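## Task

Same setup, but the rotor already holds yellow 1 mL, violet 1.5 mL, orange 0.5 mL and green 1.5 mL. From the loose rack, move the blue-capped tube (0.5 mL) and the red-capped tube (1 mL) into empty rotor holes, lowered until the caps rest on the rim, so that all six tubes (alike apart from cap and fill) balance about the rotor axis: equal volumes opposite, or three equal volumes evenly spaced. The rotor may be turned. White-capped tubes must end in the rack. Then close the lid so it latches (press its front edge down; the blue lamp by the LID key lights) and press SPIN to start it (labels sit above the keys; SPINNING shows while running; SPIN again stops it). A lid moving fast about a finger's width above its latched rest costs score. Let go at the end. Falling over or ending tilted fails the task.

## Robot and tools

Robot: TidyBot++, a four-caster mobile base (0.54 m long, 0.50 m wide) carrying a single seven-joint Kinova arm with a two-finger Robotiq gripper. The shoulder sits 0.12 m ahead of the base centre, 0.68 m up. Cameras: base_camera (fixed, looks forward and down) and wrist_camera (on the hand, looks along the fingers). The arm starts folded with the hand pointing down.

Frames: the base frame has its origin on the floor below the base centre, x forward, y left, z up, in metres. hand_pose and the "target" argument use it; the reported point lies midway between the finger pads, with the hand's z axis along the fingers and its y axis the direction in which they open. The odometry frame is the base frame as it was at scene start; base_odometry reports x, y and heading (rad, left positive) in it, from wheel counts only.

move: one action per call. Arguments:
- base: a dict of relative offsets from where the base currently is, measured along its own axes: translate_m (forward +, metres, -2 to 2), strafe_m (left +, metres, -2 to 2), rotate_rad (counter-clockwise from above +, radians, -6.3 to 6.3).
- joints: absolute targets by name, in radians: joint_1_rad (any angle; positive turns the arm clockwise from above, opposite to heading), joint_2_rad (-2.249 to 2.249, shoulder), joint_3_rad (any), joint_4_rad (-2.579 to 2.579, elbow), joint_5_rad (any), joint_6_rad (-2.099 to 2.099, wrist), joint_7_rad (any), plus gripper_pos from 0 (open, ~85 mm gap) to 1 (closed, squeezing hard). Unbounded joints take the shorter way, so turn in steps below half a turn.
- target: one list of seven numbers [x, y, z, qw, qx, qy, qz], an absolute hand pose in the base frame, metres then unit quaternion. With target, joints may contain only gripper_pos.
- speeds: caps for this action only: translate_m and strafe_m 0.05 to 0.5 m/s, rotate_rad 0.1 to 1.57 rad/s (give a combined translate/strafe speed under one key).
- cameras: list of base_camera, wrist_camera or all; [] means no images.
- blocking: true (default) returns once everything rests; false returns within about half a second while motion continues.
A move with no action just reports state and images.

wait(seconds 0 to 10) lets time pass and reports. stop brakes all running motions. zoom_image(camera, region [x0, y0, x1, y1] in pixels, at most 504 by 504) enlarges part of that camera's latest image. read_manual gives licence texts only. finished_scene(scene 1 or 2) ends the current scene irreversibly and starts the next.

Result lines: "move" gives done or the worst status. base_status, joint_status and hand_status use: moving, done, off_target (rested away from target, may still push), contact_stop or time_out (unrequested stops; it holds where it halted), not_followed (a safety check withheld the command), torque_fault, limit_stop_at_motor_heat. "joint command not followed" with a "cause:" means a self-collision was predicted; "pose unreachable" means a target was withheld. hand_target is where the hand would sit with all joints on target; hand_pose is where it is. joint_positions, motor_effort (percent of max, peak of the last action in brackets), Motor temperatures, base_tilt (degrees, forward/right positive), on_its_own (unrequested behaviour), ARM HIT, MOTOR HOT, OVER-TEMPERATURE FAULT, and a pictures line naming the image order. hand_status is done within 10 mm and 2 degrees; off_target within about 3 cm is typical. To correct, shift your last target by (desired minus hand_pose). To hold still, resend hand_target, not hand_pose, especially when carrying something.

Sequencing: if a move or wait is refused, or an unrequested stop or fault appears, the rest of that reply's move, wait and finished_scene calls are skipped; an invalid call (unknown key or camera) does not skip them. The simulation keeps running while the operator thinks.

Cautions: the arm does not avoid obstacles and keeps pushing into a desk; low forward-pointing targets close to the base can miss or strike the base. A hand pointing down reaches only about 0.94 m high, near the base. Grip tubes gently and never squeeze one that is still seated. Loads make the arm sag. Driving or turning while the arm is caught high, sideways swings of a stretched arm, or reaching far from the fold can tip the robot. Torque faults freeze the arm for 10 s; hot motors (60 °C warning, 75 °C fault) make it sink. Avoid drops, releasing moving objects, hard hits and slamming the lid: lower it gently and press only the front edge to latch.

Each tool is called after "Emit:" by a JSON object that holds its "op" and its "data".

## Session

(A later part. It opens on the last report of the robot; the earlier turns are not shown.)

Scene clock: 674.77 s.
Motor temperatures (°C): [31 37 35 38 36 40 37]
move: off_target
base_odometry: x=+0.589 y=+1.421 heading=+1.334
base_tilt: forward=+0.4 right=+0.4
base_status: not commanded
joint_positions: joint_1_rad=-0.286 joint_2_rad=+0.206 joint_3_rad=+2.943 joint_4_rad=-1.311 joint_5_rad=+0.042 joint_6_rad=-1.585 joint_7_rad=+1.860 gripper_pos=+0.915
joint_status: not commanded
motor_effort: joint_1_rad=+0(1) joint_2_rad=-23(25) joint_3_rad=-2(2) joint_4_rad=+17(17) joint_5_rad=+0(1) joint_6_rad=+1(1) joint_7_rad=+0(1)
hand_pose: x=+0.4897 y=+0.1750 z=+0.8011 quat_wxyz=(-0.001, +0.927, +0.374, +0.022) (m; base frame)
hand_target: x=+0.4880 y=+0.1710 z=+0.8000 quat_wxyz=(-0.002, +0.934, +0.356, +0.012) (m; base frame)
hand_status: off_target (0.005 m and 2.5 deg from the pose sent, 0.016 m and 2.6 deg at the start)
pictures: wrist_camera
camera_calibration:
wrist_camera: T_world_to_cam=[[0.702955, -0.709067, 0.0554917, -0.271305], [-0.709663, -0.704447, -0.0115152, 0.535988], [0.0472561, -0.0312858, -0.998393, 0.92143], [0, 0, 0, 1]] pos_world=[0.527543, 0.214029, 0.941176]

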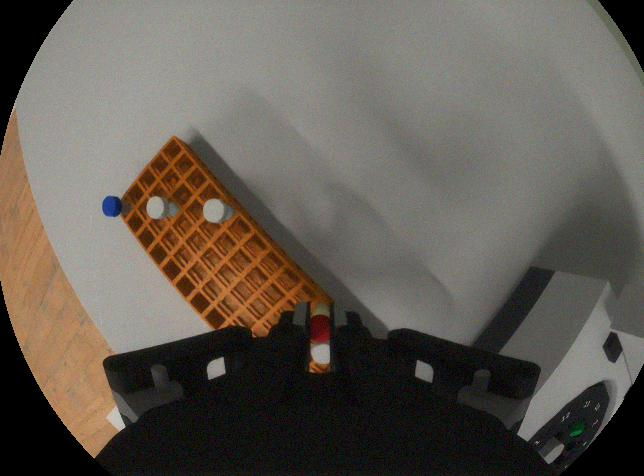

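Emit:
{"op": "move", "data": {"joints": {"joint_1_rad": -0.286, "joint_2_rad": 0.18, "joint_3_rad": 2.943, "joint_4_rad": -1.25, "joint_5_rad": 0.042, "joint_6_rad": -1.73, "joint_7_rad": 1.86}, "cameras": ["wrist_camera"]}}

Scene clock: 682.40 s.
Motor temperatures (°C): [31 37 35 38 36 40 37]
move: done
base_odometry: x=+0.589 y=+1.421 heading=+1.334
base_tilt: forward=+0.4 right=+0.5
base_status: not commanded
joint_positions: joint_1_rad=-0.286 joint_2_rad=+0.192 joint_3_rad=+2.943 joint_4_rad=-1.255 joint_5_rad=+0.042 joint_6_rad=-1.673 joint_7_rad=+1.860 gripper_pos=+0.915
joint_status: all done
motor_effort: joint_1_rad=-1(2) joint_2_rad=-23(26) joint_3_rad=-1(3) joint_4_rad=+16(17) joint_5_rad=+0(1) joint_6_rad=+0(1) joint_7_rad=-1(1)
hand_pose: x=+0.4778 y=+0.1686 z=+0.8240 quat_wxyz=(+0.001, +0.928, +0.374, +0.013) (m; base frame)
hand_target: x=+0.4617 y=+0.1604 z=+0.8301 quat_wxyz=(+0.004, +0.928, +0.373, -0.007) (m; base frame)
hand_status: not commanded
pictures: wrist_camera
camera_calibration:
wrist_camera: T_world_to_cam=[[0.702146, -0.710108, 0.0523226, -0.265577], [-0.71132, -0.702834, 0.00693621, 0.508512], [0.0318487, -0.0420884, -0.998606, 0.95399], [0, 0, 0, 1]] pos_world=[0.517805, 0.208963, 0.963029]

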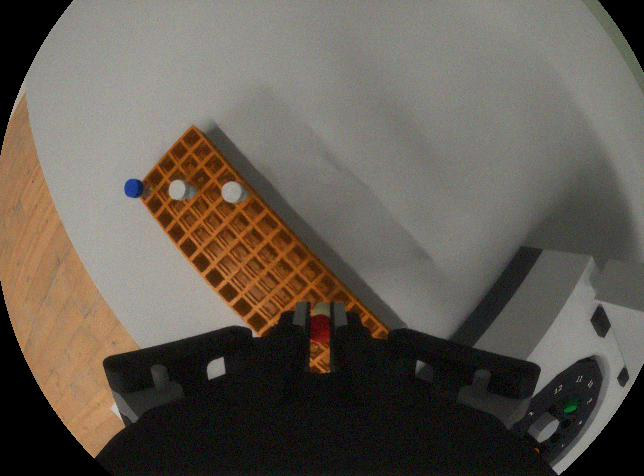

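Emit:
{"op": "move", "data": {"target": [0.44, 0.12, 0.91, -0.002, 0.9295, 0.3689, 0.0], "cameras": []}}

Emit:
{"op": "move", "data": {"target": [0.465, -0.03, 0.905, 0.0958, 0.8944, -0.2313, 0.3705], "cameras": ["wrist_camera"]}}

Scene clock: 702.13 s.
Motor temperatures (°C): [31 37 35 38 36 40 37]
move: off_target
base_odometry: x=+0.589 y=+1.421 heading=+1.334
base_tilt: forward=+0.4 right=+0.4
base_status: not commanded
joint_positions: joint_1_rad=-0.243 joint_2_rad=+0.144 joint_3_rad=+2.965 joint_4_rad=-1.047 joint_5_rad=+0.042 joint_6_rad=-1.899 joint_7_rad=+1.900 gripper_pos=+0.915
joint_status: not commanded
motor_effort: joint_1_rad=-1(1) joint_2_rad=-20(25) joint_3_rad=-1(3) joint_4_rad=+16(17) joint_5_rad=+0(1) joint_6_rad=+1(2) joint_7_rad=+0(1)
hand_pose: x=+0.4600 y=+0.1331 z=+0.9047 quat_wxyz=(+0.006, +0.934, +0.357, +0.027) (m; base frame)
hand_target: x=+0.4400 y=+0.1200 z=+0.9100 quat_wxyz=(-0.002, +0.929, +0.369, +0.000) (m; base frame)
hand_status: off_target (0.025 m and 3.5 deg from the pose sent, 0.106 m and 1.6 deg at the start)
pictures: none
No camera images: "cameras" was empty.

Scene clock: 704.47 s.
Motor temperatures (°C): [31 37 35 38 36 40 37]
move: off_target
base_odometry: x=+0.589 y=+1.421 heading=+1.334
base_tilt: forward=+0.3 right=+0.5
base_status: not commanded
joint_positions: joint_1_rad=+0.369 joint_2_rad=-0.379 joint_3_rad=+2.725 joint_4_rad=-1.734 joint_5_rad=+0.199 joint_6_rad=-1.160 joint_7_rad=+1.010 gripper_pos=+0.915
joint_status: not commanded
motor_effort: joint_1_rad=-1(1) joint_2_rad=-5(21) joint_3_rad=+1(2) joint_4_rad=+19(19) joint_5_rad=+3(3) joint_6_rad=+5(6) joint_7_rad=-1(1)
hand_pose: x=+0.4538 y=-0.0165 z=+0.8877 quat_wxyz=(+0.079, +0.916, -0.219, +0.328) (m; base frame)
hand_target: x=+0.4650 y=-0.0300 z=+0.9050 quat_wxyz=(+0.096, +0.894, -0.231, +0.371) (m; base frame)
hand_status: off_target (0.025 m and 6.0 deg from the pose sent, 0.163 m and 80.6 deg at the start)
pictures: wrist_camera
camera_calibration:
wrist_camera: T_world_to_cam=[[-0.465602, -0.883954, 0.0428967, 0.151924], [-0.712014, 0.345369, -0.611356, 0.927445], [0.525595, -0.315192, -0.790192, 0.596958], [0, 0, 0, 1]] pos_world=[0.417332, 0.00213874, 1.03219]

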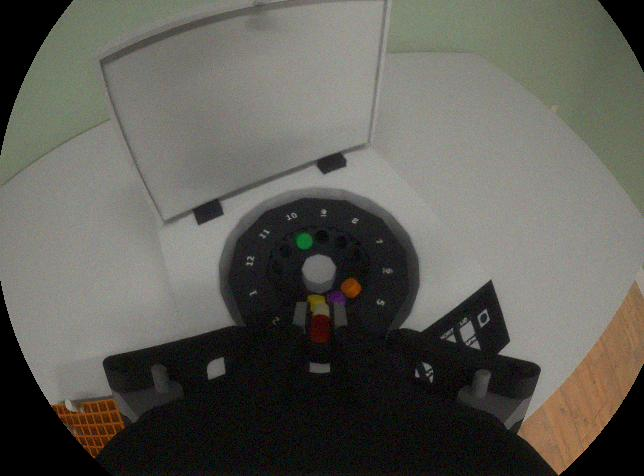

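Emit:
{"op": "zoom_image", "data": {"camera": "wrist_camera", "region": [230, 190, 430, 390]}}

Scaled by 2.520.

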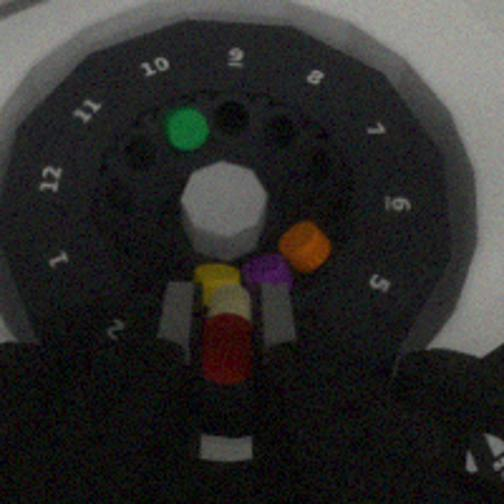

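Emit:
{"op": "move", "data": {"target": [0.508, -0.050, 0.886, 0.1124, 0.8708, -0.2431, 0.4122], "cameras": ["wrist_camera"]}}

Emit:
{"op": "zoom_image", "data": {"camera": "wrist_camera", "region": [230, 190, 430, 390]}}

Scene clock: 738.00 s.
Motor temperatures (°C): [31 36 35 38 36 40 37]
move: off_target
base_odometry: x=+0.589 y=+1.421 heading=+1.334
base_tilt: forward=+0.4 right=+0.5
base_status: not commanded
joint_positions: joint_1_rad=+0.460 joint_2_rad=-0.356 joint_3_rad=+2.637 joint_4_rad=-1.834 joint_5_rad=+0.326 joint_6_rad=-0.947 joint_7_rad=+0.863 gripper_pos=+0.915
joint_status: not commanded
motor_effort: joint_1_rad=-1(1) joint_2_rad=-6(7) joint_3_rad=+2(3) joint_4_rad=+19(20) joint_5_rad=+4(4) joint_6_rad=+5(6) joint_7_rad=+0(1)
hand_pose: x=+0.4919 y=-0.0392 z=+0.8768 quat_wxyz=(+0.104, +0.886, -0.240, +0.384) (m; base frame)
hand_target: x=+0.5080 y=-0.0500 z=+0.8860 quat_wxyz=(+0.112, +0.871, -0.243, +0.412) (m; base frame)
hand_status: off_target (0.021 m and 3.8 deg from the pose sent, 0.064 m and 11.9 deg at the start)
pictures: wrist_camera
camera_calibration:
wrist_camera: T_world_to_cam=[[-0.52219, -0.851895, 0.0399063, 0.181749], [-0.615543, 0.344099, -0.709015, 0.993854], [0.590275, -0.394805, -0.704063, 0.450764], [0, 0, 0, 1]] pos_world=[0.440593, -0.00918883, 1.01477]

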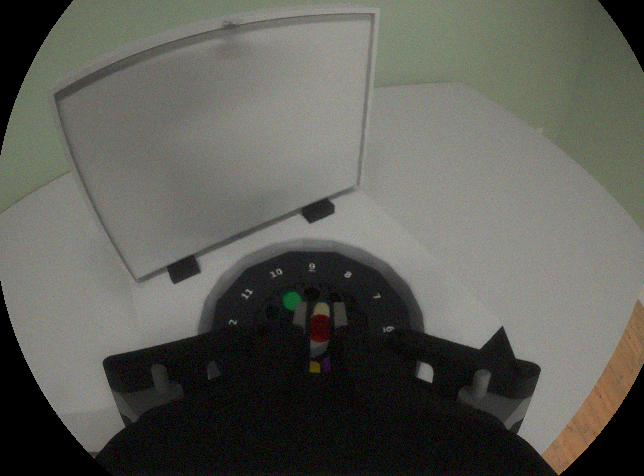

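Scaled by 2.520.

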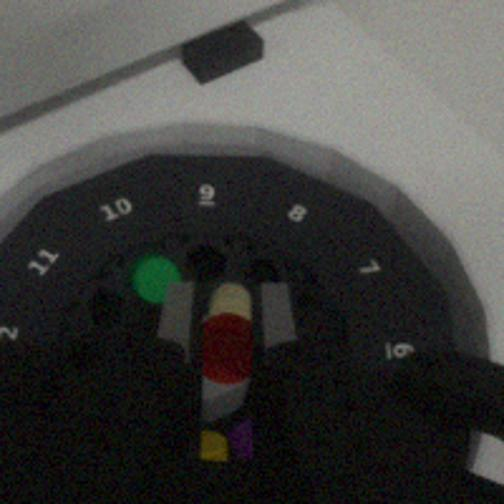

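Emit:
{"op": "zoom_image", "data": {"camera": "wrist_camera", "region": [280, 270, 360, 350]}}

Scaled by 6.300.

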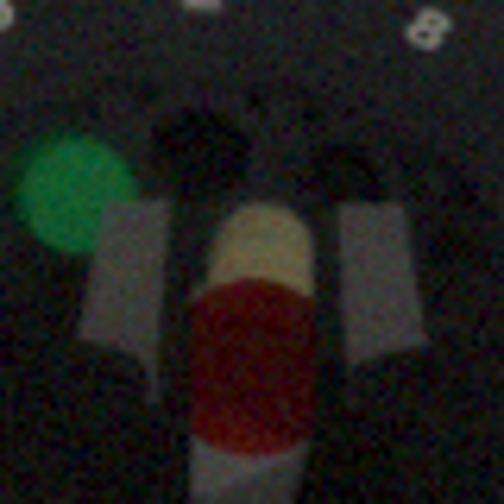

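Emit:
{"op": "move", "data": {"target": [0.522, -0.0485, 0.868, 0.1124, 0.8708, -0.2431, 0.4122], "cameras": ["wrist_camera"]}}

Emit:
{"op": "zoom_image", "data": {"camera": "wrist_camera", "region": [260, 250, 380, 370]}}

Scene clock: 773.17 s.
Motor temperatures (°C): [31 36 35 38 37 40 37]
move: off_target
base_odometry: x=+0.589 y=+1.421 heading=+1.334
base_tilt: forward=+0.4 right=+0.5
base_status: not commanded
joint_positions: joint_1_rad=+0.460 joint_2_rad=-0.315 joint_3_rad=+2.599 joint_4_rad=-1.868 joint_5_rad=+0.402 joint_6_rad=-0.898 joint_7_rad=+0.767 gripper_pos=+0.915
joint_status: not commanded
motor_effort: joint_1_rad=-1(1) joint_2_rad=-7(8) joint_3_rad=+1(3) joint_4_rad=+18(20) joint_5_rad=+4(4) joint_6_rad=+5(6) joint_7_rad=-1(1)
hand_pose: x=+0.5060 y=-0.0411 z=+0.8616 quat_wxyz=(+0.110, +0.882, -0.244, +0.387) (m; base frame)
hand_target: x=+0.5220 y=-0.0485 z=+0.8680 quat_wxyz=(+0.112, +0.871, -0.243, +0.412) (m; base frame)
hand_status: off_target (0.019 m and 3.2 deg from the pose sent, 0.033 m and 3.8 deg at the start)
pictures: wrist_camera
camera_calibration:
wrist_camera: T_world_to_cam=[[-0.532425, -0.845367, 0.0433422, 0.190598], [-0.606178, 0.34504, -0.716586, 0.994235], [0.590823, -0.407801, -0.696151, 0.423333], [0, 0, 0, 1]] pos_world=[0.454048, -0.00929019, 0.998898]

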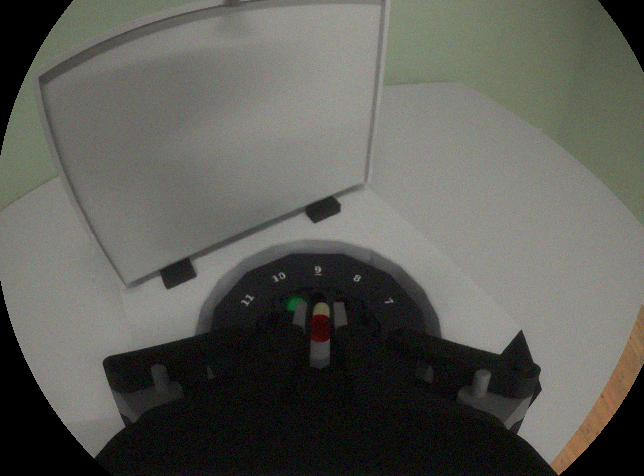

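Scaled by 4.200.

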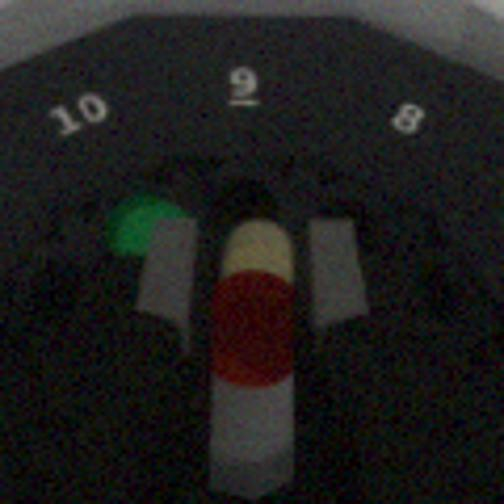

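Emit:
{"op": "move", "data": {"target": [0.5317, -0.0527, 0.857, 0.0986, 0.8835, -0.2301, 0.3958], "cameras": ["wrist_camera"]}}

Emit:
{"op": "zoom_image", "data": {"camera": "wrist_camera", "region": [260, 250, 380, 370]}}

Scene clock: 798.50 s.
Motor temperatures (°C): [31 36 35 38 37 40 37]
move: off_target
base_odometry: x=+0.589 y=+1.421 heading=+1.334
base_tilt: forward=+0.4 right=+0.5
base_status: not commanded
joint_positions: joint_1_rad=+0.346 joint_2_rad=-0.278 joint_3_rad=+2.704 joint_4_rad=-1.865 joint_5_rad=+0.414 joint_6_rad=-0.897 joint_7_rad=+0.767 gripper_pos=+0.915
joint_status: not commanded
motor_effort: joint_1_rad=+1(1) joint_2_rad=-6(9) joint_3_rad=+2(2) joint_4_rad=+17(19) joint_5_rad=+4(4) joint_6_rad=+4(5) joint_7_rad=-1(1)
hand_pose: x=+0.5125 y=-0.0458 z=+0.8540 quat_wxyz=(+0.095, +0.889, -0.243, +0.376) (m; base frame)
hand_target: x=+0.5317 y=-0.0527 z=+0.8570 quat_wxyz=(+0.099, +0.884, -0.230, +0.396) (m; base frame)
hand_status: off_target (0.021 m and 2.8 deg from the pose sent, 0.029 m and 2.3 deg at the start)
pictures: wrist_camera
camera_calibration:
wrist_camera: T_world_to_cam=[[-0.51932, -0.85418, 0.0261459, 0.197952], [-0.624747, 0.3586, -0.693612, 0.984853], [0.583093, -0.376541, -0.719874, 0.437945], [0, 0, 0, 1]] pos_world=[0.462721, -0.0191769, 0.993195]

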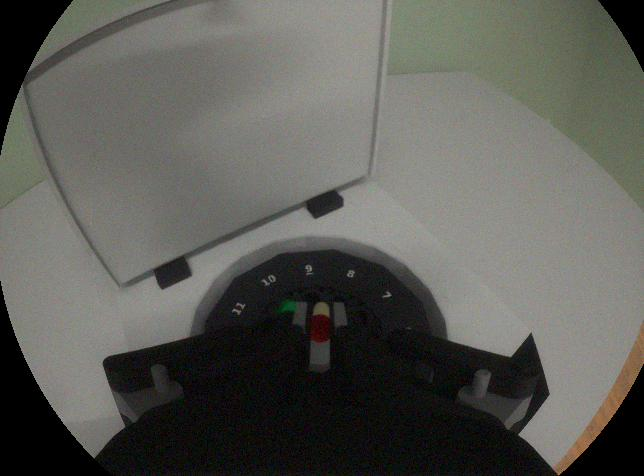

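Scaled by 4.200.

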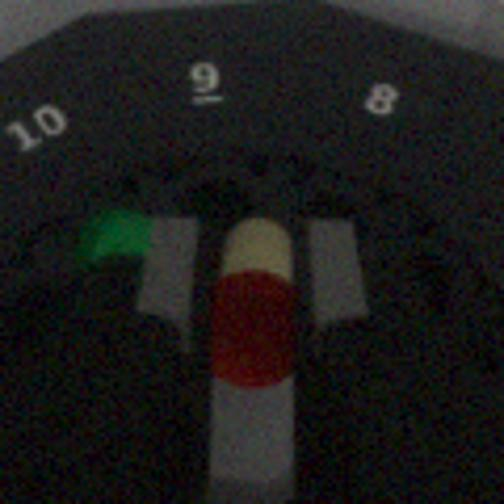

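Emit:
{"op": "move", "data": {"cameras": ["wrist_camera"]}}

Emit:
{"op": "zoom_image", "data": {"camera": "wrist_camera", "region": [260, 250, 380, 370]}}

Scene clock: 827.87 s.
Motor temperatures (°C): [31 36 35 38 37 40 37]
base_odometry: x=+0.589 y=+1.421 heading=+1.334
base_tilt: forward=+0.3 right=+0.5
base_status: not commanded
joint_positions: joint_1_rad=+0.344 joint_2_rad=-0.278 joint_3_rad=+2.704 joint_4_rad=-1.865 joint_5_rad=+0.414 joint_6_rad=-0.897 joint_7_rad=+0.767 gripper_pos=+0.915
joint_status: not commanded
motor_effort: joint_1_rad=+0(1) joint_2_rad=-5(9) joint_3_rad=+1(2) joint_4_rad=+17(19) joint_5_rad=+4(4) joint_6_rad=+5(5) joint_7_rad=+0(1)
hand_pose: x=+0.5126 y=-0.0453 z=+0.8542 quat_wxyz=(+0.095, +0.889, -0.242, +0.376) (m; base frame)
hand_target: x=+0.5317 y=-0.0527 z=+0.8570 quat_wxyz=(+0.099, +0.884, -0.230, +0.396) (m; base frame)
hand_status: off_target (0.021 m and 2.8 deg from the pose sent, 0.029 m and 2.3 deg at the start)
pictures: wrist_camera
camera_calibration:
wrist_camera: T_world_to_cam=[[-0.51805, -0.854949, 0.0262061, 0.19774], [-0.625115, 0.357516, -0.693839, 0.985213], [0.583828, -0.375825, -0.719653, 0.437621], [0, 0, 0, 1]] pos_world=[0.462816, -0.0187032, 0.993332]

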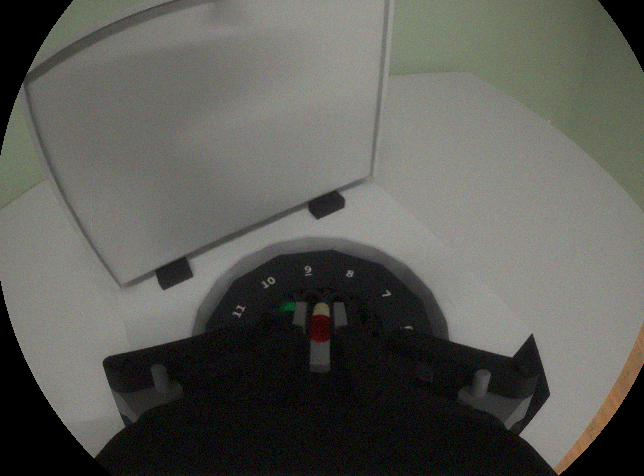

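Scaled by 4.200.

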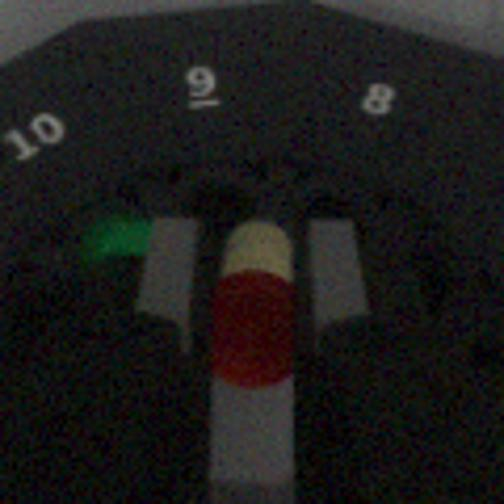

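Emit:
{"op": "move", "data": {"target": [0.5259, -0.0505, 0.8628, 0.0779, 0.9004, -0.1637, 0.3945], "cameras": ["wrist_camera"]}}

Emit:
{"op": "zoom_image", "data": {"camera": "wrist_camera", "region": [260, 250, 380, 370]}}

Scene clock: 857.80 s.
Motor temperatures (°C): [31 36 35 38 37 40 37]
move: off_target
base_odometry: x=+0.589 y=+1.421 heading=+1.334
base_tilt: forward=+0.4 right=+0.5
base_status: not commanded
joint_positions: joint_1_rad=+0.286 joint_2_rad=-0.291 joint_3_rad=+2.836 joint_4_rad=-1.865 joint_5_rad=+0.352 joint_6_rad=-0.853 joint_7_rad=+0.994 gripper_pos=+0.915
joint_status: not commanded
motor_effort: joint_1_rad=+1(2) joint_2_rad=-7(7) joint_3_rad=+2(3) joint_4_rad=+18(19) joint_5_rad=+4(5) joint_6_rad=+5(6) joint_7_rad=+0(1)
hand_pose: x=+0.5161 y=-0.0609 z=+0.8629 quat_wxyz=(+0.098, +0.902, -0.183, +0.379) (m; base frame)
hand_target: x=+0.5259 y=-0.0505 z=+0.8628 quat_wxyz=(+0.078, +0.901, -0.164, +0.395) (m; base frame)
hand_status: off_target (0.014 m and 3.7 deg from the pose sent, 0.017 m and 9.5 deg at the start)
pictures: wrist_camera
camera_calibration:
wrist_camera: T_world_to_cam=[[-0.421757, -0.903421, 0.0771415, 0.089391], [-0.669086, 0.25268, -0.698912, 1.0197], [0.61192, -0.346385, -0.711036, 0.415941], [0, 0, 0, 1]] pos_world=[0.465444, -0.0328237, 1.00153]

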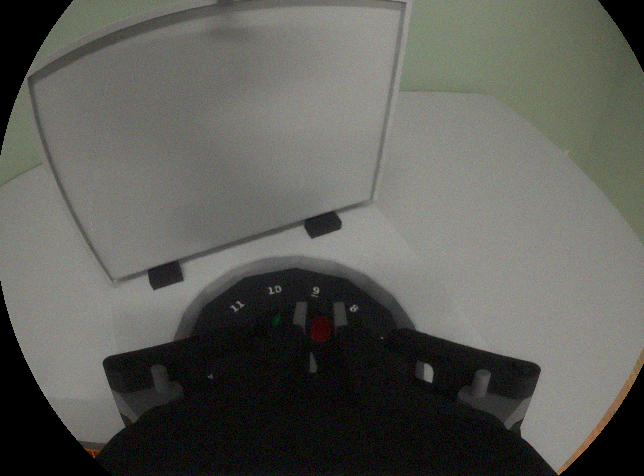

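Scaled by 4.200.

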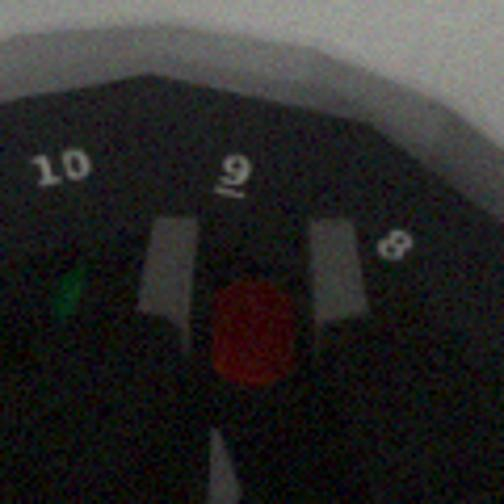

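Emit:
{"op": "zoom_image", "data": {"camera": "wrist_camera", "region": [295, 290, 350, 345]}}

Emit:
{"op": "move", "data": {"cameras": ["wrist_camera", "base_camera"]}}

Scaled by 9.164.

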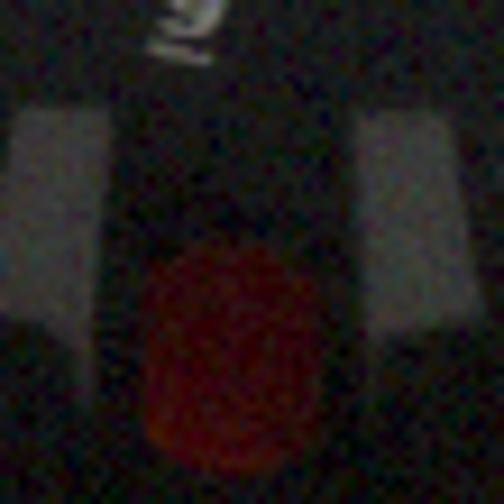

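Scene clock: 890.07 s.
Motor temperatures (°C): [31 35 35 38 37 40 37]
base_odometry: x=+0.589 y=+1.421 heading=+1.334
base_tilt: forward=+0.4 right=+0.5
base_status: not commanded
joint_positions: joint_1_rad=+0.286 joint_2_rad=-0.291 joint_3_rad=+2.836 joint_4_rad=-1.865 joint_5_rad=+0.352 joint_6_rad=-0.853 joint_7_rad=+0.995 gripper_pos=+0.915
joint_status: not commanded
motor_effort: joint_1_rad=+1(2) joint_2_rad=-7(7) joint_3_rad=+1(3) joint_4_rad=+19(19) joint_5_rad=+4(5) joint_6_rad=+5(6) joint_7_rad=-1(1)
hand_pose: x=+0.5162 y=-0.0608 z=+0.8630 quat_wxyz=(+0.098, +0.902, -0.183, +0.380) (m; base frame)
hand_target: x=+0.5259 y=-0.0505 z=+0.8628 quat_wxyz=(+0.078, +0.901, -0.164, +0.395) (m; base frame)
hand_status: off_target (0.014 m and 3.6 deg from the pose sent, 0.017 m and 9.5 deg at the start)
pictures: base_camera, wrist_camera
camera_calibration:
wrist_camera: T_world_to_cam=[[-0.420475, -0.90393, 0.0781691, 0.0878957], [-0.66951, 0.250974, -0.69912, 1.02011], [0.612337, -0.346298, -0.710718, 0.415451], [0, 0, 0, 1]] pos_world=[0.465535, -0.0326993, 1.00158]

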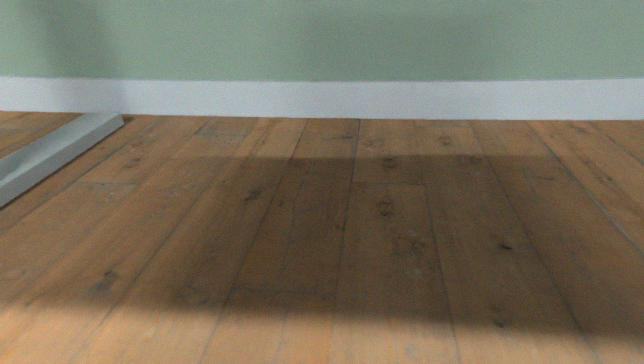

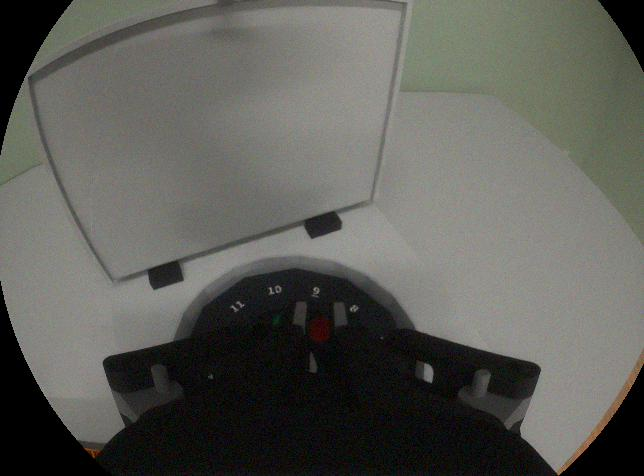

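Emit:
{"op": "move", "data": {"target": [0.5001, -0.0262, 0.8775, 0.0531, 0.9053, -0.1565, 0.3908], "cameras": ["wrist_camera"]}}

Emit:
{"op": "zoom_image", "data": {"camera": "wrist_camera", "region": [260, 250, 380, 370]}}

Scene clock: 919.70 s.
Motor temperatures (°C): [31 35 35 38 37 40 37]
move: off_target
base_odometry: x=+0.589 y=+1.421 heading=+1.334
base_tilt: forward=+0.4 right=+0.5
base_status: not commanded
joint_positions: joint_1_rad=+0.283 joint_2_rad=-0.349 joint_3_rad=+2.852 joint_4_rad=-1.865 joint_5_rad=+0.259 joint_6_rad=-0.853 joint_7_rad=+1.071 gripper_pos=+0.915
joint_status: not commanded
motor_effort: joint_1_rad=-1(1) joint_2_rad=-7(10) joint_3_rad=+1(2) joint_4_rad=+19(20) joint_5_rad=+3(4) joint_6_rad=+6(6) joint_7_rad=-1(1)
hand_pose: x=+0.5051 y=-0.0429 z=+0.8776 quat_wxyz=(+0.073, +0.900, -0.171, +0.394) (m; base frame)
hand_target: x=+0.5001 y=-0.0262 z=+0.8775 quat_wxyz=(+0.053, +0.905, -0.157, +0.391) (m; base frame)
hand_status: off_target (0.017 m and 3.0 deg from the pose sent, 0.041 m and 6.1 deg at the start)
pictures: wrist_camera
camera_calibration:
wrist_camera: T_world_to_cam=[[-0.384467, -0.922464, 0.035303, 0.116944], [-0.655023, 0.245656, -0.714561, 1.0244], [0.650484, -0.297849, -0.698682, 0.4111], [0, 0, 0, 1]] pos_world=[0.448556, -0.021328, 1.0151]

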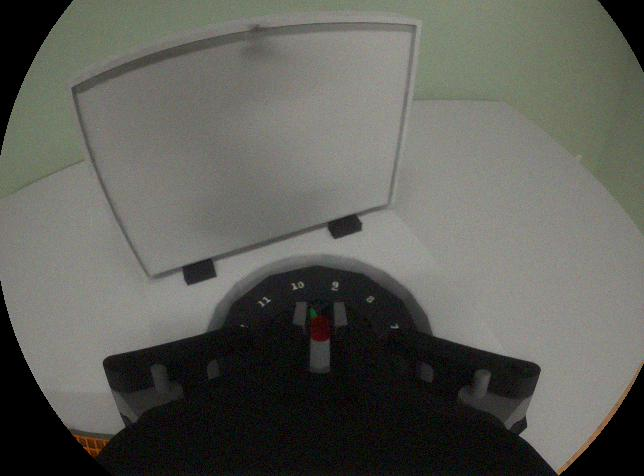

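Scaled by 4.200.

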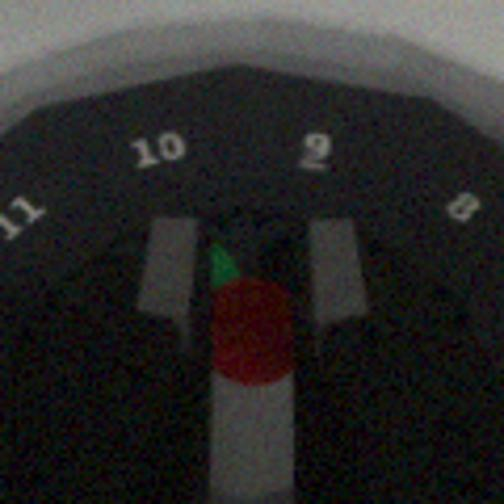

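Emit:
{"op": "move", "data": {"target": [0.533, -0.0398, 0.8619, 0.0531, 0.9053, -0.1565, 0.3908], "cameras": ["wrist_camera"]}}

Emit:
{"op": "zoom_image", "data": {"camera": "wrist_camera", "region": [260, 250, 380, 370]}}

Scene clock: 950.93 s.
Motor temperatures (°C): [31 35 35 38 37 40 37]
move: off_target
base_odometry: x=+0.589 y=+1.421 heading=+1.334
base_tilt: forward=+0.3 right=+0.5
base_status: not commanded
joint_positions: joint_1_rad=+0.247 joint_2_rad=-0.307 joint_3_rad=+2.890 joint_4_rad=-1.858 joint_5_rad=+0.259 joint_6_rad=-0.830 joint_7_rad=+1.072 gripper_pos=+0.915
joint_status: not commanded
motor_effort: joint_1_rad=+0(1) joint_2_rad=-7(9) joint_3_rad=+0(1) joint_4_rad=+18(20) joint_5_rad=+2(3) joint_6_rad=+6(7) joint_7_rad=+0(1)
hand_pose: x=+0.5190 y=-0.0458 z=+0.8705 quat_wxyz=(+0.062, +0.903, -0.172, +0.389) (m; base frame)
hand_target: x=+0.5330 y=-0.0398 z=+0.8619 quat_wxyz=(+0.053, +0.905, -0.157, +0.391) (m; base frame)
hand_status: off_target (0.017 m and 2.1 deg from the pose sent, 0.032 m and 3.0 deg at the start)
pictures: wrist_camera
camera_calibration:
wrist_camera: T_world_to_cam=[[-0.376956, -0.92605, 0.01831, 0.130584], [-0.66323, 0.256068, -0.703246, 1.02408], [0.646553, -0.277237, -0.71071, 0.40967], [0, 0, 0, 1]] pos_world=[0.46355, -0.0277313, 1.00895]

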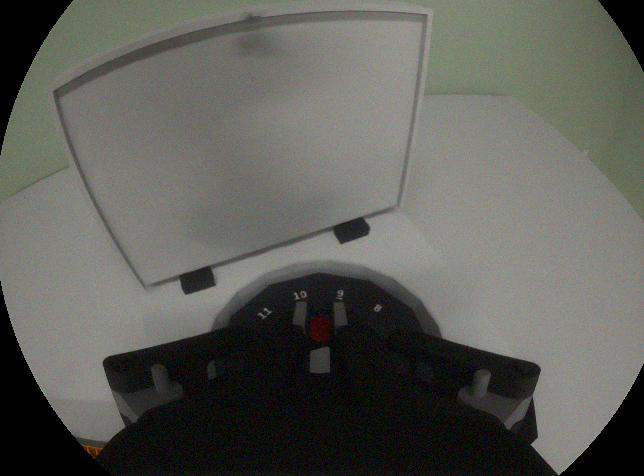

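Scaled by 4.200.

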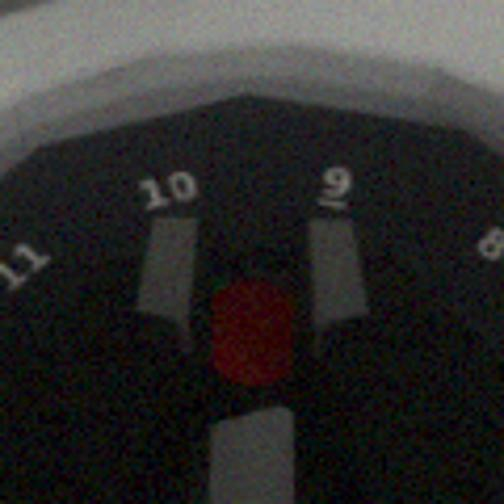

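Emit:
{"op": "move", "data": {"target": [0.5546, -0.0508, 0.8584, 0.1033, 0.8878, -0.2549, 0.3686], "cameras": ["wrist_camera"]}}

Emit:
{"op": "zoom_image", "data": {"camera": "wrist_camera", "region": [260, 250, 380, 370]}}

Scene clock: 980.70 s.
Motor temperatures (°C): [31 35 35 38 36 40 37]
move: off_target
base_odometry: x=+0.589 y=+1.421 heading=+1.334
base_tilt: forward=+0.4 right=+0.5
base_status: not commanded
joint_positions: joint_1_rad=+0.100 joint_2_rad=-0.139 joint_3_rad=+2.881 joint_4_rad=-1.773 joint_5_rad=+0.519 joint_6_rad=-0.908 joint_7_rad=+0.660 gripper_pos=+0.930
joint_status: not commanded
motor_effort: joint_1_rad=-1(2) joint_2_rad=-14(17) joint_3_rad=+1(1) joint_4_rad=+19(21) joint_5_rad=+4(4) joint_6_rad=+5(7) joint_7_rad=+0(1)
hand_pose: x=+0.5626 y=-0.0444 z=+0.8559 quat_wxyz=(+0.077, +0.891, -0.248, +0.373) (m; base frame)
hand_target: x=+0.5546 y=-0.0508 z=+0.8584 quat_wxyz=(+0.103, +0.888, -0.255, +0.369) (m; base frame)
hand_status: off_target (0.011 m and 3.2 deg from the pose sent, 0.038 m and 11.0 deg at the start)
pictures: wrist_camera
camera_calibration:
wrist_camera: T_world_to_cam=[[-0.5154, -0.856906, -0.00869522, 0.252611], [-0.623468, 0.381918, -0.682222, 1.0075], [0.587921, -0.346196, -0.731094, 0.41884], [0, 0, 0, 1]] pos_world=[0.512092, -0.023316, 0.995744]

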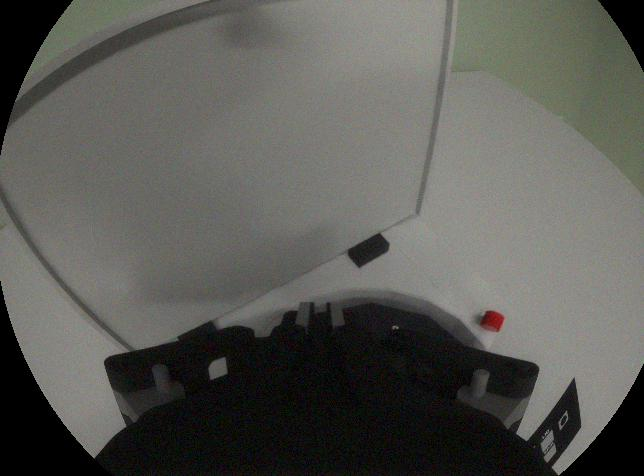

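Scaled by 4.200.

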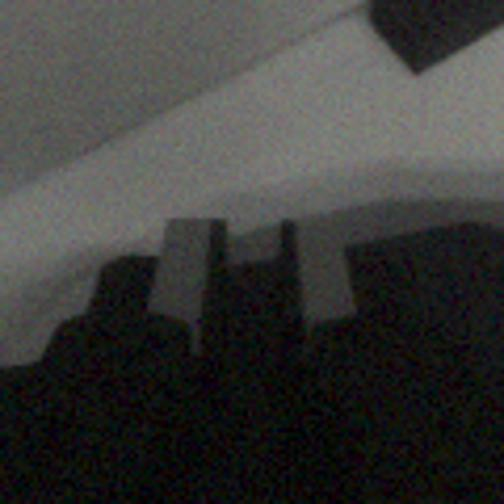

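Emit:
{"op": "zoom_image", "data": {"camera": "wrist_camera", "region": [440, 270, 560, 390]}}

Scaled by 4.200.

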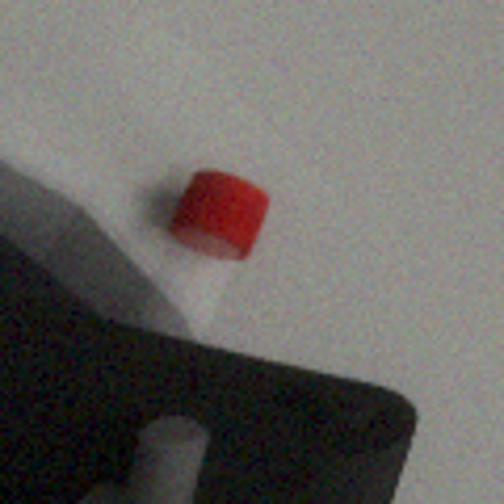

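Emit:
{"op": "move", "data": {"target": [0.53, -0.045, 0.895, 0.1033, 0.8878, -0.2549, 0.3686], "cameras": ["wrist_camera"]}}

Emit:
{"op": "zoom_image", "data": {"camera": "wrist_camera", "region": [410, 270, 530, 390]}}

Scene clock: 1005.03 s.
Motor temperatures (°C): [31 35 35 38 37 40 37]
move: off_target
base_odometry: x=+0.589 y=+1.421 heading=+1.334
base_tilt: forward=+0.4 right=+0.4
base_status: not commanded
joint_positions: joint_1_rad=+0.144 joint_2_rad=-0.185 joint_3_rad=+2.811 joint_4_rad=-1.690 joint_5_rad=+0.520 joint_6_rad=-1.008 joint_7_rad=+0.675 gripper_pos=+0.930
joint_status: not commanded
motor_effort: joint_1_rad=-1(1) joint_2_rad=-13(16) joint_3_rad=+0(2) joint_4_rad=+19(20) joint_5_rad=+5(5) joint_6_rad=+6(6) joint_7_rad=+0(1)
hand_pose: x=+0.5482 y=-0.0396 z=+0.9013 quat_wxyz=(+0.088, +0.881, -0.251, +0.392) (m; base frame)
hand_target: x=+0.5300 y=-0.0450 z=+0.8950 quat_wxyz=(+0.103, +0.888, -0.255, +0.369) (m; base frame)
hand_status: off_target (0.020 m and 3.4 deg from the pose sent, 0.051 m and 3.2 deg at the start)
pictures: wrist_camera
camera_calibration:
wrist_camera: T_world_to_cam=[[-0.52813, -0.849158, -0.00314586, 0.251987], [-0.592186, 0.370958, -0.715336, 1.04], [0.6086, -0.375928, -0.698773, 0.420525], [0, 0, 0, 1]] pos_world=[0.493025, -0.0137327, 1.03859]

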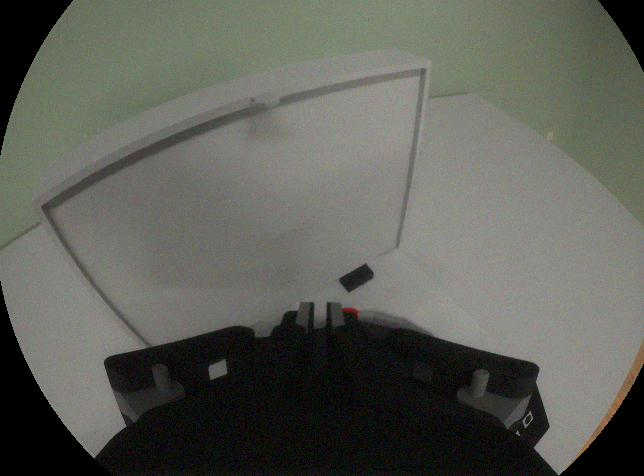

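Scaled by 4.200.

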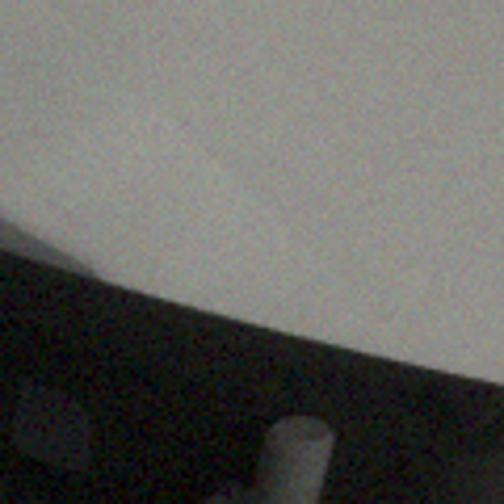

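Emit:
{"op": "move", "data": {"target": [0.46, -0.05, 0.93, 0.0, 0.9563, -0.2924, 0.0], "cameras": ["wrist_camera"]}}

Scene clock: 1013.73 s.
Motor temperatures (°C): [31 35 35 38 37 40 37]
move: off_target
base_odometry: x=+0.589 y=+1.421 heading=+1.334
base_tilt: forward=+0.4 right=+0.5
base_status: not commanded
joint_positions: joint_1_rad=+0.067 joint_2_rad=+0.133 joint_3_rad=+3.270 joint_4_rad=-0.954 joint_5_rad=+0.039 joint_6_rad=-1.977 joint_7_rad=+1.099 gripper_pos=+0.930
joint_status: not commanded
motor_effort: joint_1_rad=-1(1) joint_2_rad=-21(21) joint_3_rad=+0(2) joint_4_rad=+15(20) joint_5_rad=+1(5) joint_6_rad=+1(5) joint_7_rad=+0(1)
hand_pose: x=+0.4706 y=-0.0747 z=+0.9353 quat_wxyz=(+0.020, +0.941, -0.334, +0.043) (m; base frame)
hand_target: x=+0.4600 y=-0.0500 z=+0.9300 quat_wxyz=(+0.000, +0.956, -0.292, +0.000) (m; base frame)
hand_status: off_target (0.027 m and 7.4 deg from the pose sent, 0.093 m and 47.5 deg at the start)
pictures: wrist_camera
camera_calibration:
wrist_camera: T_world_to_cam=[[-0.621093, -0.782022, 0.0518174, 0.178691], [-0.783517, 0.617994, -0.0646866, 0.531239], [0.0185635, -0.0807762, -0.996559, 1.05656], [0, 0, 0, 1]] pos_world=[0.507605, -0.103218, 1.07803]

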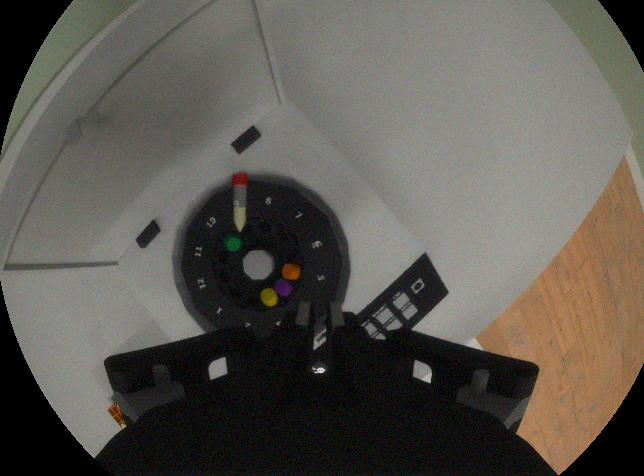

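Emit:
{"op": "zoom_image", "data": {"camera": "wrist_camera", "region": [170, 150, 350, 330]}}

Scaled by 2.800.

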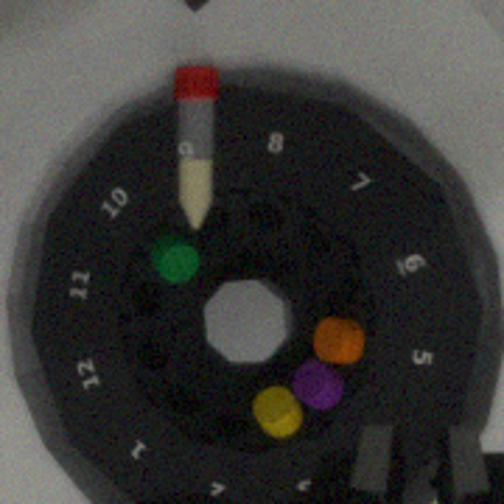

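Emit:
{"op": "move", "data": {"target": [0.515, -0.045, 0.915, 0.0, 0.0567, -0.9984, 0.0], "joints": {"gripper_pos": 0.45}, "cameras": ["wrist_camera"]}}

Scene clock: 1042.10 s.
Motor temperatures (°C): [31 35 35 38 37 40 37]
move: off_target
base_odometry: x=+0.589 y=+1.421 heading=+1.334
base_tilt: forward=+0.3 right=+0.4
base_status: not commanded
joint_positions: joint_1_rad=-0.166 joint_2_rad=+0.273 joint_3_rad=+3.656 joint_4_rad=-0.850 joint_5_rad=-0.101 joint_6_rad=-1.980 joint_7_rad=-1.158 gripper_pos=+0.450
joint_status: all done
motor_effort: joint_1_rad=-1(1) joint_2_rad=-24(25) joint_3_rad=+0(2) joint_4_rad=+15(15) joint_5_rad=+1(1) joint_6_rad=+1(2) joint_7_rad=+0(1)
hand_pose: x=+0.5230 y=-0.0726 z=+0.9195 quat_wxyz=(-0.025, +0.064, -0.997, +0.032) (m; base frame)
hand_target: x=+0.5150 y=-0.0450 z=+0.9150 quat_wxyz=(+0.000, +0.057, -0.998, +0.000) (m; base frame)
hand_status: off_target (0.029 m and 4.7 deg from the pose sent, 0.057 m and 134.5 deg at the start)
pictures: wrist_camera
camera_calibration:
wrist_camera: T_world_to_cam=[[-0.143024, 0.989349, -0.0270515, 0.164741], [0.986758, 0.144656, 0.0733669, -0.517142], [0.0764987, -0.0162, -0.996938, 1.01478], [0, 0, 0, 1]] pos_world=[0.456226, -0.0717394, 1.05407]

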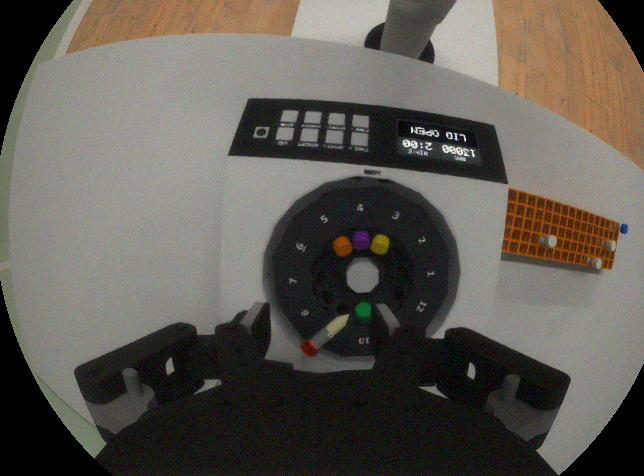

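Emit:
{"op": "zoom_image", "data": {"camera": "wrist_camera", "region": [260, 170, 460, 370]}}

Scaled by 2.520.

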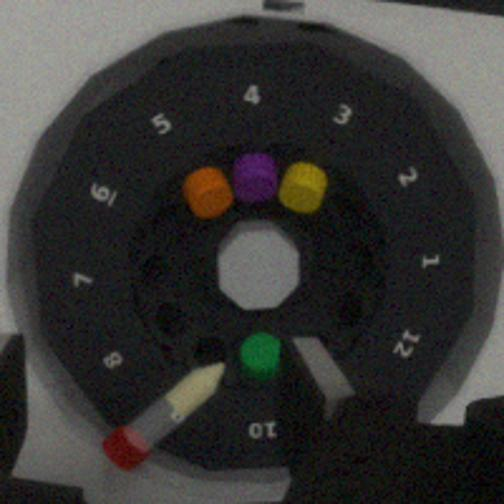

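Emit:
{"op": "move", "data": {"target": [0.5127, -0.0209, 0.8655, 0.0254, 0.0362, -0.9983, -0.0316], "cameras": ["wrist_camera"]}}

Emit:
{"op": "zoom_image", "data": {"camera": "wrist_camera", "region": [220, 200, 420, 400]}}

Scene clock: 1066.13 s.
Motor temperatures (°C): [31 36 35 38 37 40 37]
move: off_target
base_odometry: x=+0.589 y=+1.421 heading=+1.334
base_tilt: forward=+0.4 right=+0.5
base_status: not commanded
joint_positions: joint_1_rad=-0.204 joint_2_rad=+0.273 joint_3_rad=+3.656 joint_4_rad=-1.023 joint_5_rad=-0.126 joint_6_rad=-1.978 joint_7_rad=-1.239 gripper_pos=+0.450
joint_status: not commanded
motor_effort: joint_1_rad=-1(1) joint_2_rad=-24(25) joint_3_rad=-1(1) joint_4_rad=+15(15) joint_5_rad=+0(1) joint_6_rad=-1(1) joint_7_rad=+0(1)
hand_pose: x=+0.4950 y=-0.0469 z=+0.8705 quat_wxyz=(+0.050, +0.037, -0.998, -0.008) (m; base frame)
hand_target: x=+0.5127 y=-0.0209 z=+0.8655 quat_wxyz=(+0.025, +0.036, -0.999, -0.032) (m; base frame)
hand_status: off_target (0.032 m and 3.9 deg from the pose sent, 0.075 m and 9.8 deg at the start)
pictures: wrist_camera
camera_calibration:
wrist_camera: T_world_to_cam=[[-0.0847275, 0.994406, 0.0630689, 0.0269546], [0.993574, 0.0890847, -0.0698169, -0.370902], [-0.0750448, 0.0567482, -0.995564, 1.04571], [0, 0, 0, 1]] pos_world=[0.449278, -0.0531042, 1.01347]

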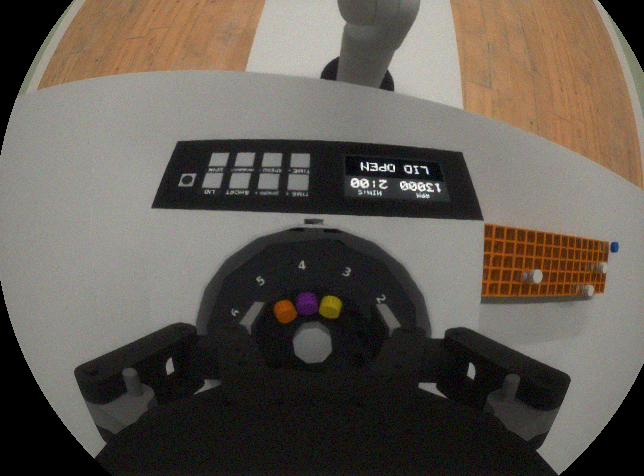

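Scaled by 2.520.

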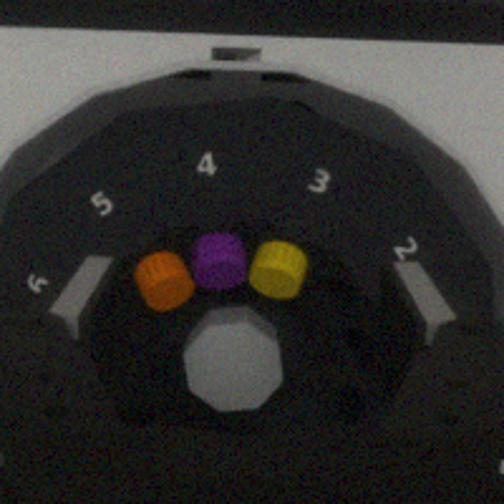

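Emit:
{"op": "move", "data": {"target": [0.5384, -0.0225, 0.848, -0.0247, 0.0414, -0.9983, -0.0234], "cameras": ["wrist_camera"]}}

Emit:
{"op": "zoom_image", "data": {"camera": "wrist_camera", "region": [220, 200, 420, 400]}}

Scene clock: 1084.57 s.
Motor temperatures (°C): [31 36 35 38 37 40 37]
move: off_target
base_odometry: x=+0.589 y=+1.421 heading=+1.334
base_tilt: forward=+0.4 right=+0.5
base_status: not commanded
joint_positions: joint_1_rad=-0.204 joint_2_rad=+0.263 joint_3_rad=+3.614 joint_4_rad=-1.114 joint_5_rad=-0.127 joint_6_rad=-1.825 joint_7_rad=-1.247 gripper_pos=+0.450
joint_status: not commanded
motor_effort: joint_1_rad=-1(1) joint_2_rad=-24(26) joint_3_rad=-1(1) joint_4_rad=+15(16) joint_5_rad=+0(1) joint_6_rad=-1(1) joint_7_rad=+0(1)
hand_pose: x=+0.5204 y=-0.0420 z=+0.8439 quat_wxyz=(+0.016, +0.048, -0.999, -0.007) (m; base frame)
hand_target: x=+0.5384 y=-0.0225 z=+0.8480 quat_wxyz=(-0.025, +0.041, -0.999, -0.023) (m; base frame)
hand_status: off_target (0.027 m and 5.1 deg from the pose sent, 0.055 m and 8.8 deg at the start)
pictures: wrist_camera
camera_calibration:
wrist_camera: T_world_to_cam=[[-0.109944, 0.992256, 0.0577903, 0.0434287], [0.993904, 0.110231, -0.00178245, -0.455225], [-0.00813891, 0.057242, -0.998327, 0.988372], [0, 0, 0, 1]] pos_world=[0.465269, -0.0494891, 0.983398]

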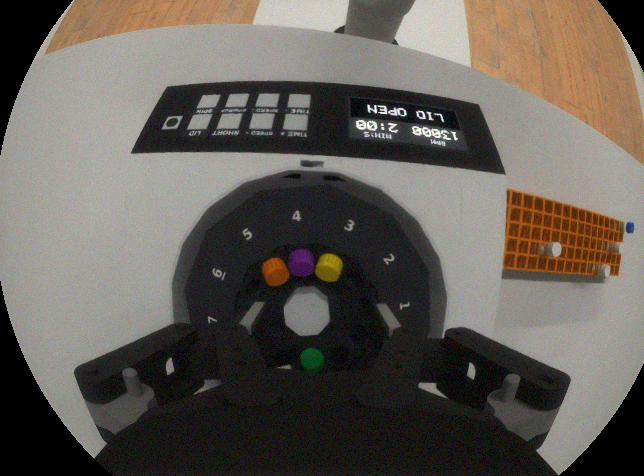

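Scaled by 2.520.

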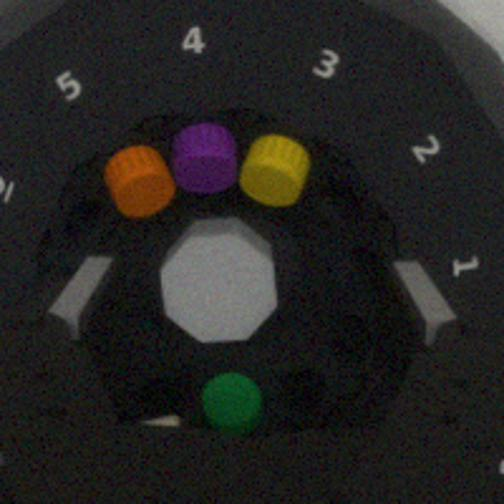

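Emit:
{"op": "move", "data": {"target": [0.5384, -0.0600, 0.848, -0.0247, 0.0414, -0.9983, -0.0234], "cameras": ["wrist_camera"]}}

Emit:
{"op": "zoom_image", "data": {"camera": "wrist_camera", "region": [220, 200, 420, 400]}}

Scene clock: 1111.07 s.
Motor temperatures (°C): [31 36 35 38 36 40 37]
move: off_target
base_odometry: x=+0.589 y=+1.421 heading=+1.334
base_tilt: forward=+0.3 right=+0.5
base_status: not commanded
joint_positions: joint_1_rad=-0.162 joint_2_rad=+0.263 joint_3_rad=+3.631 joint_4_rad=-1.114 joint_5_rad=-0.134 joint_6_rad=-1.823 joint_7_rad=-1.222 gripper_pos=+0.450
joint_status: not commanded
motor_effort: joint_1_rad=-1(2) joint_2_rad=-24(25) joint_3_rad=+0(2) joint_4_rad=+15(16) joint_5_rad=+0(1) joint_6_rad=+1(1) joint_7_rad=-1(1)
hand_pose: x=+0.5187 y=-0.0629 z=+0.8446 quat_wxyz=(+0.013, +0.033, -0.999, -0.008) (m; base frame)
hand_target: x=+0.5384 y=-0.0600 z=+0.8480 quat_wxyz=(-0.025, +0.041, -0.999, -0.023) (m; base frame)
hand_status: off_target (0.020 m and 4.8 deg from the pose sent, 0.026 m and 5.1 deg at the start)
pictures: wrist_camera
camera_calibration:
wrist_camera: T_world_to_cam=[[-0.0795504, 0.995062, 0.0593599, 0.046966], [0.99683, 0.0794673, 0.00376317, -0.45934], [-0.000972583, 0.0594711, -0.99823, 0.986545], [0, 0, 0, 1]] pos_world=[0.46258, -0.0689025, 0.983739]

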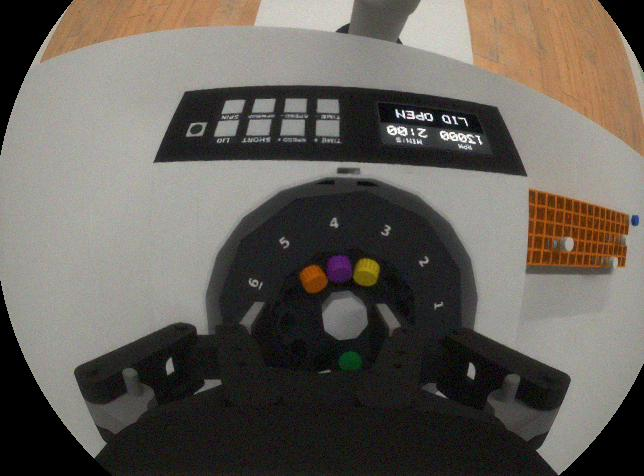

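Scaled by 2.520.

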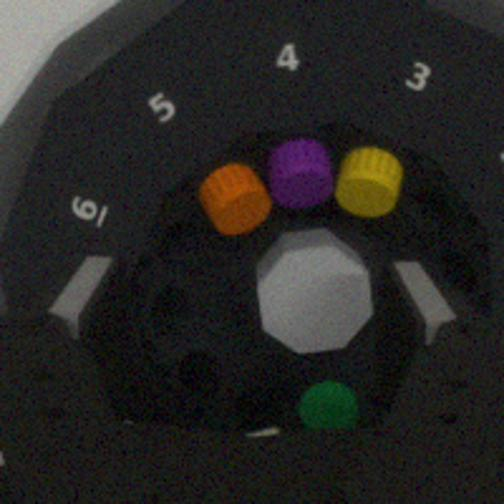

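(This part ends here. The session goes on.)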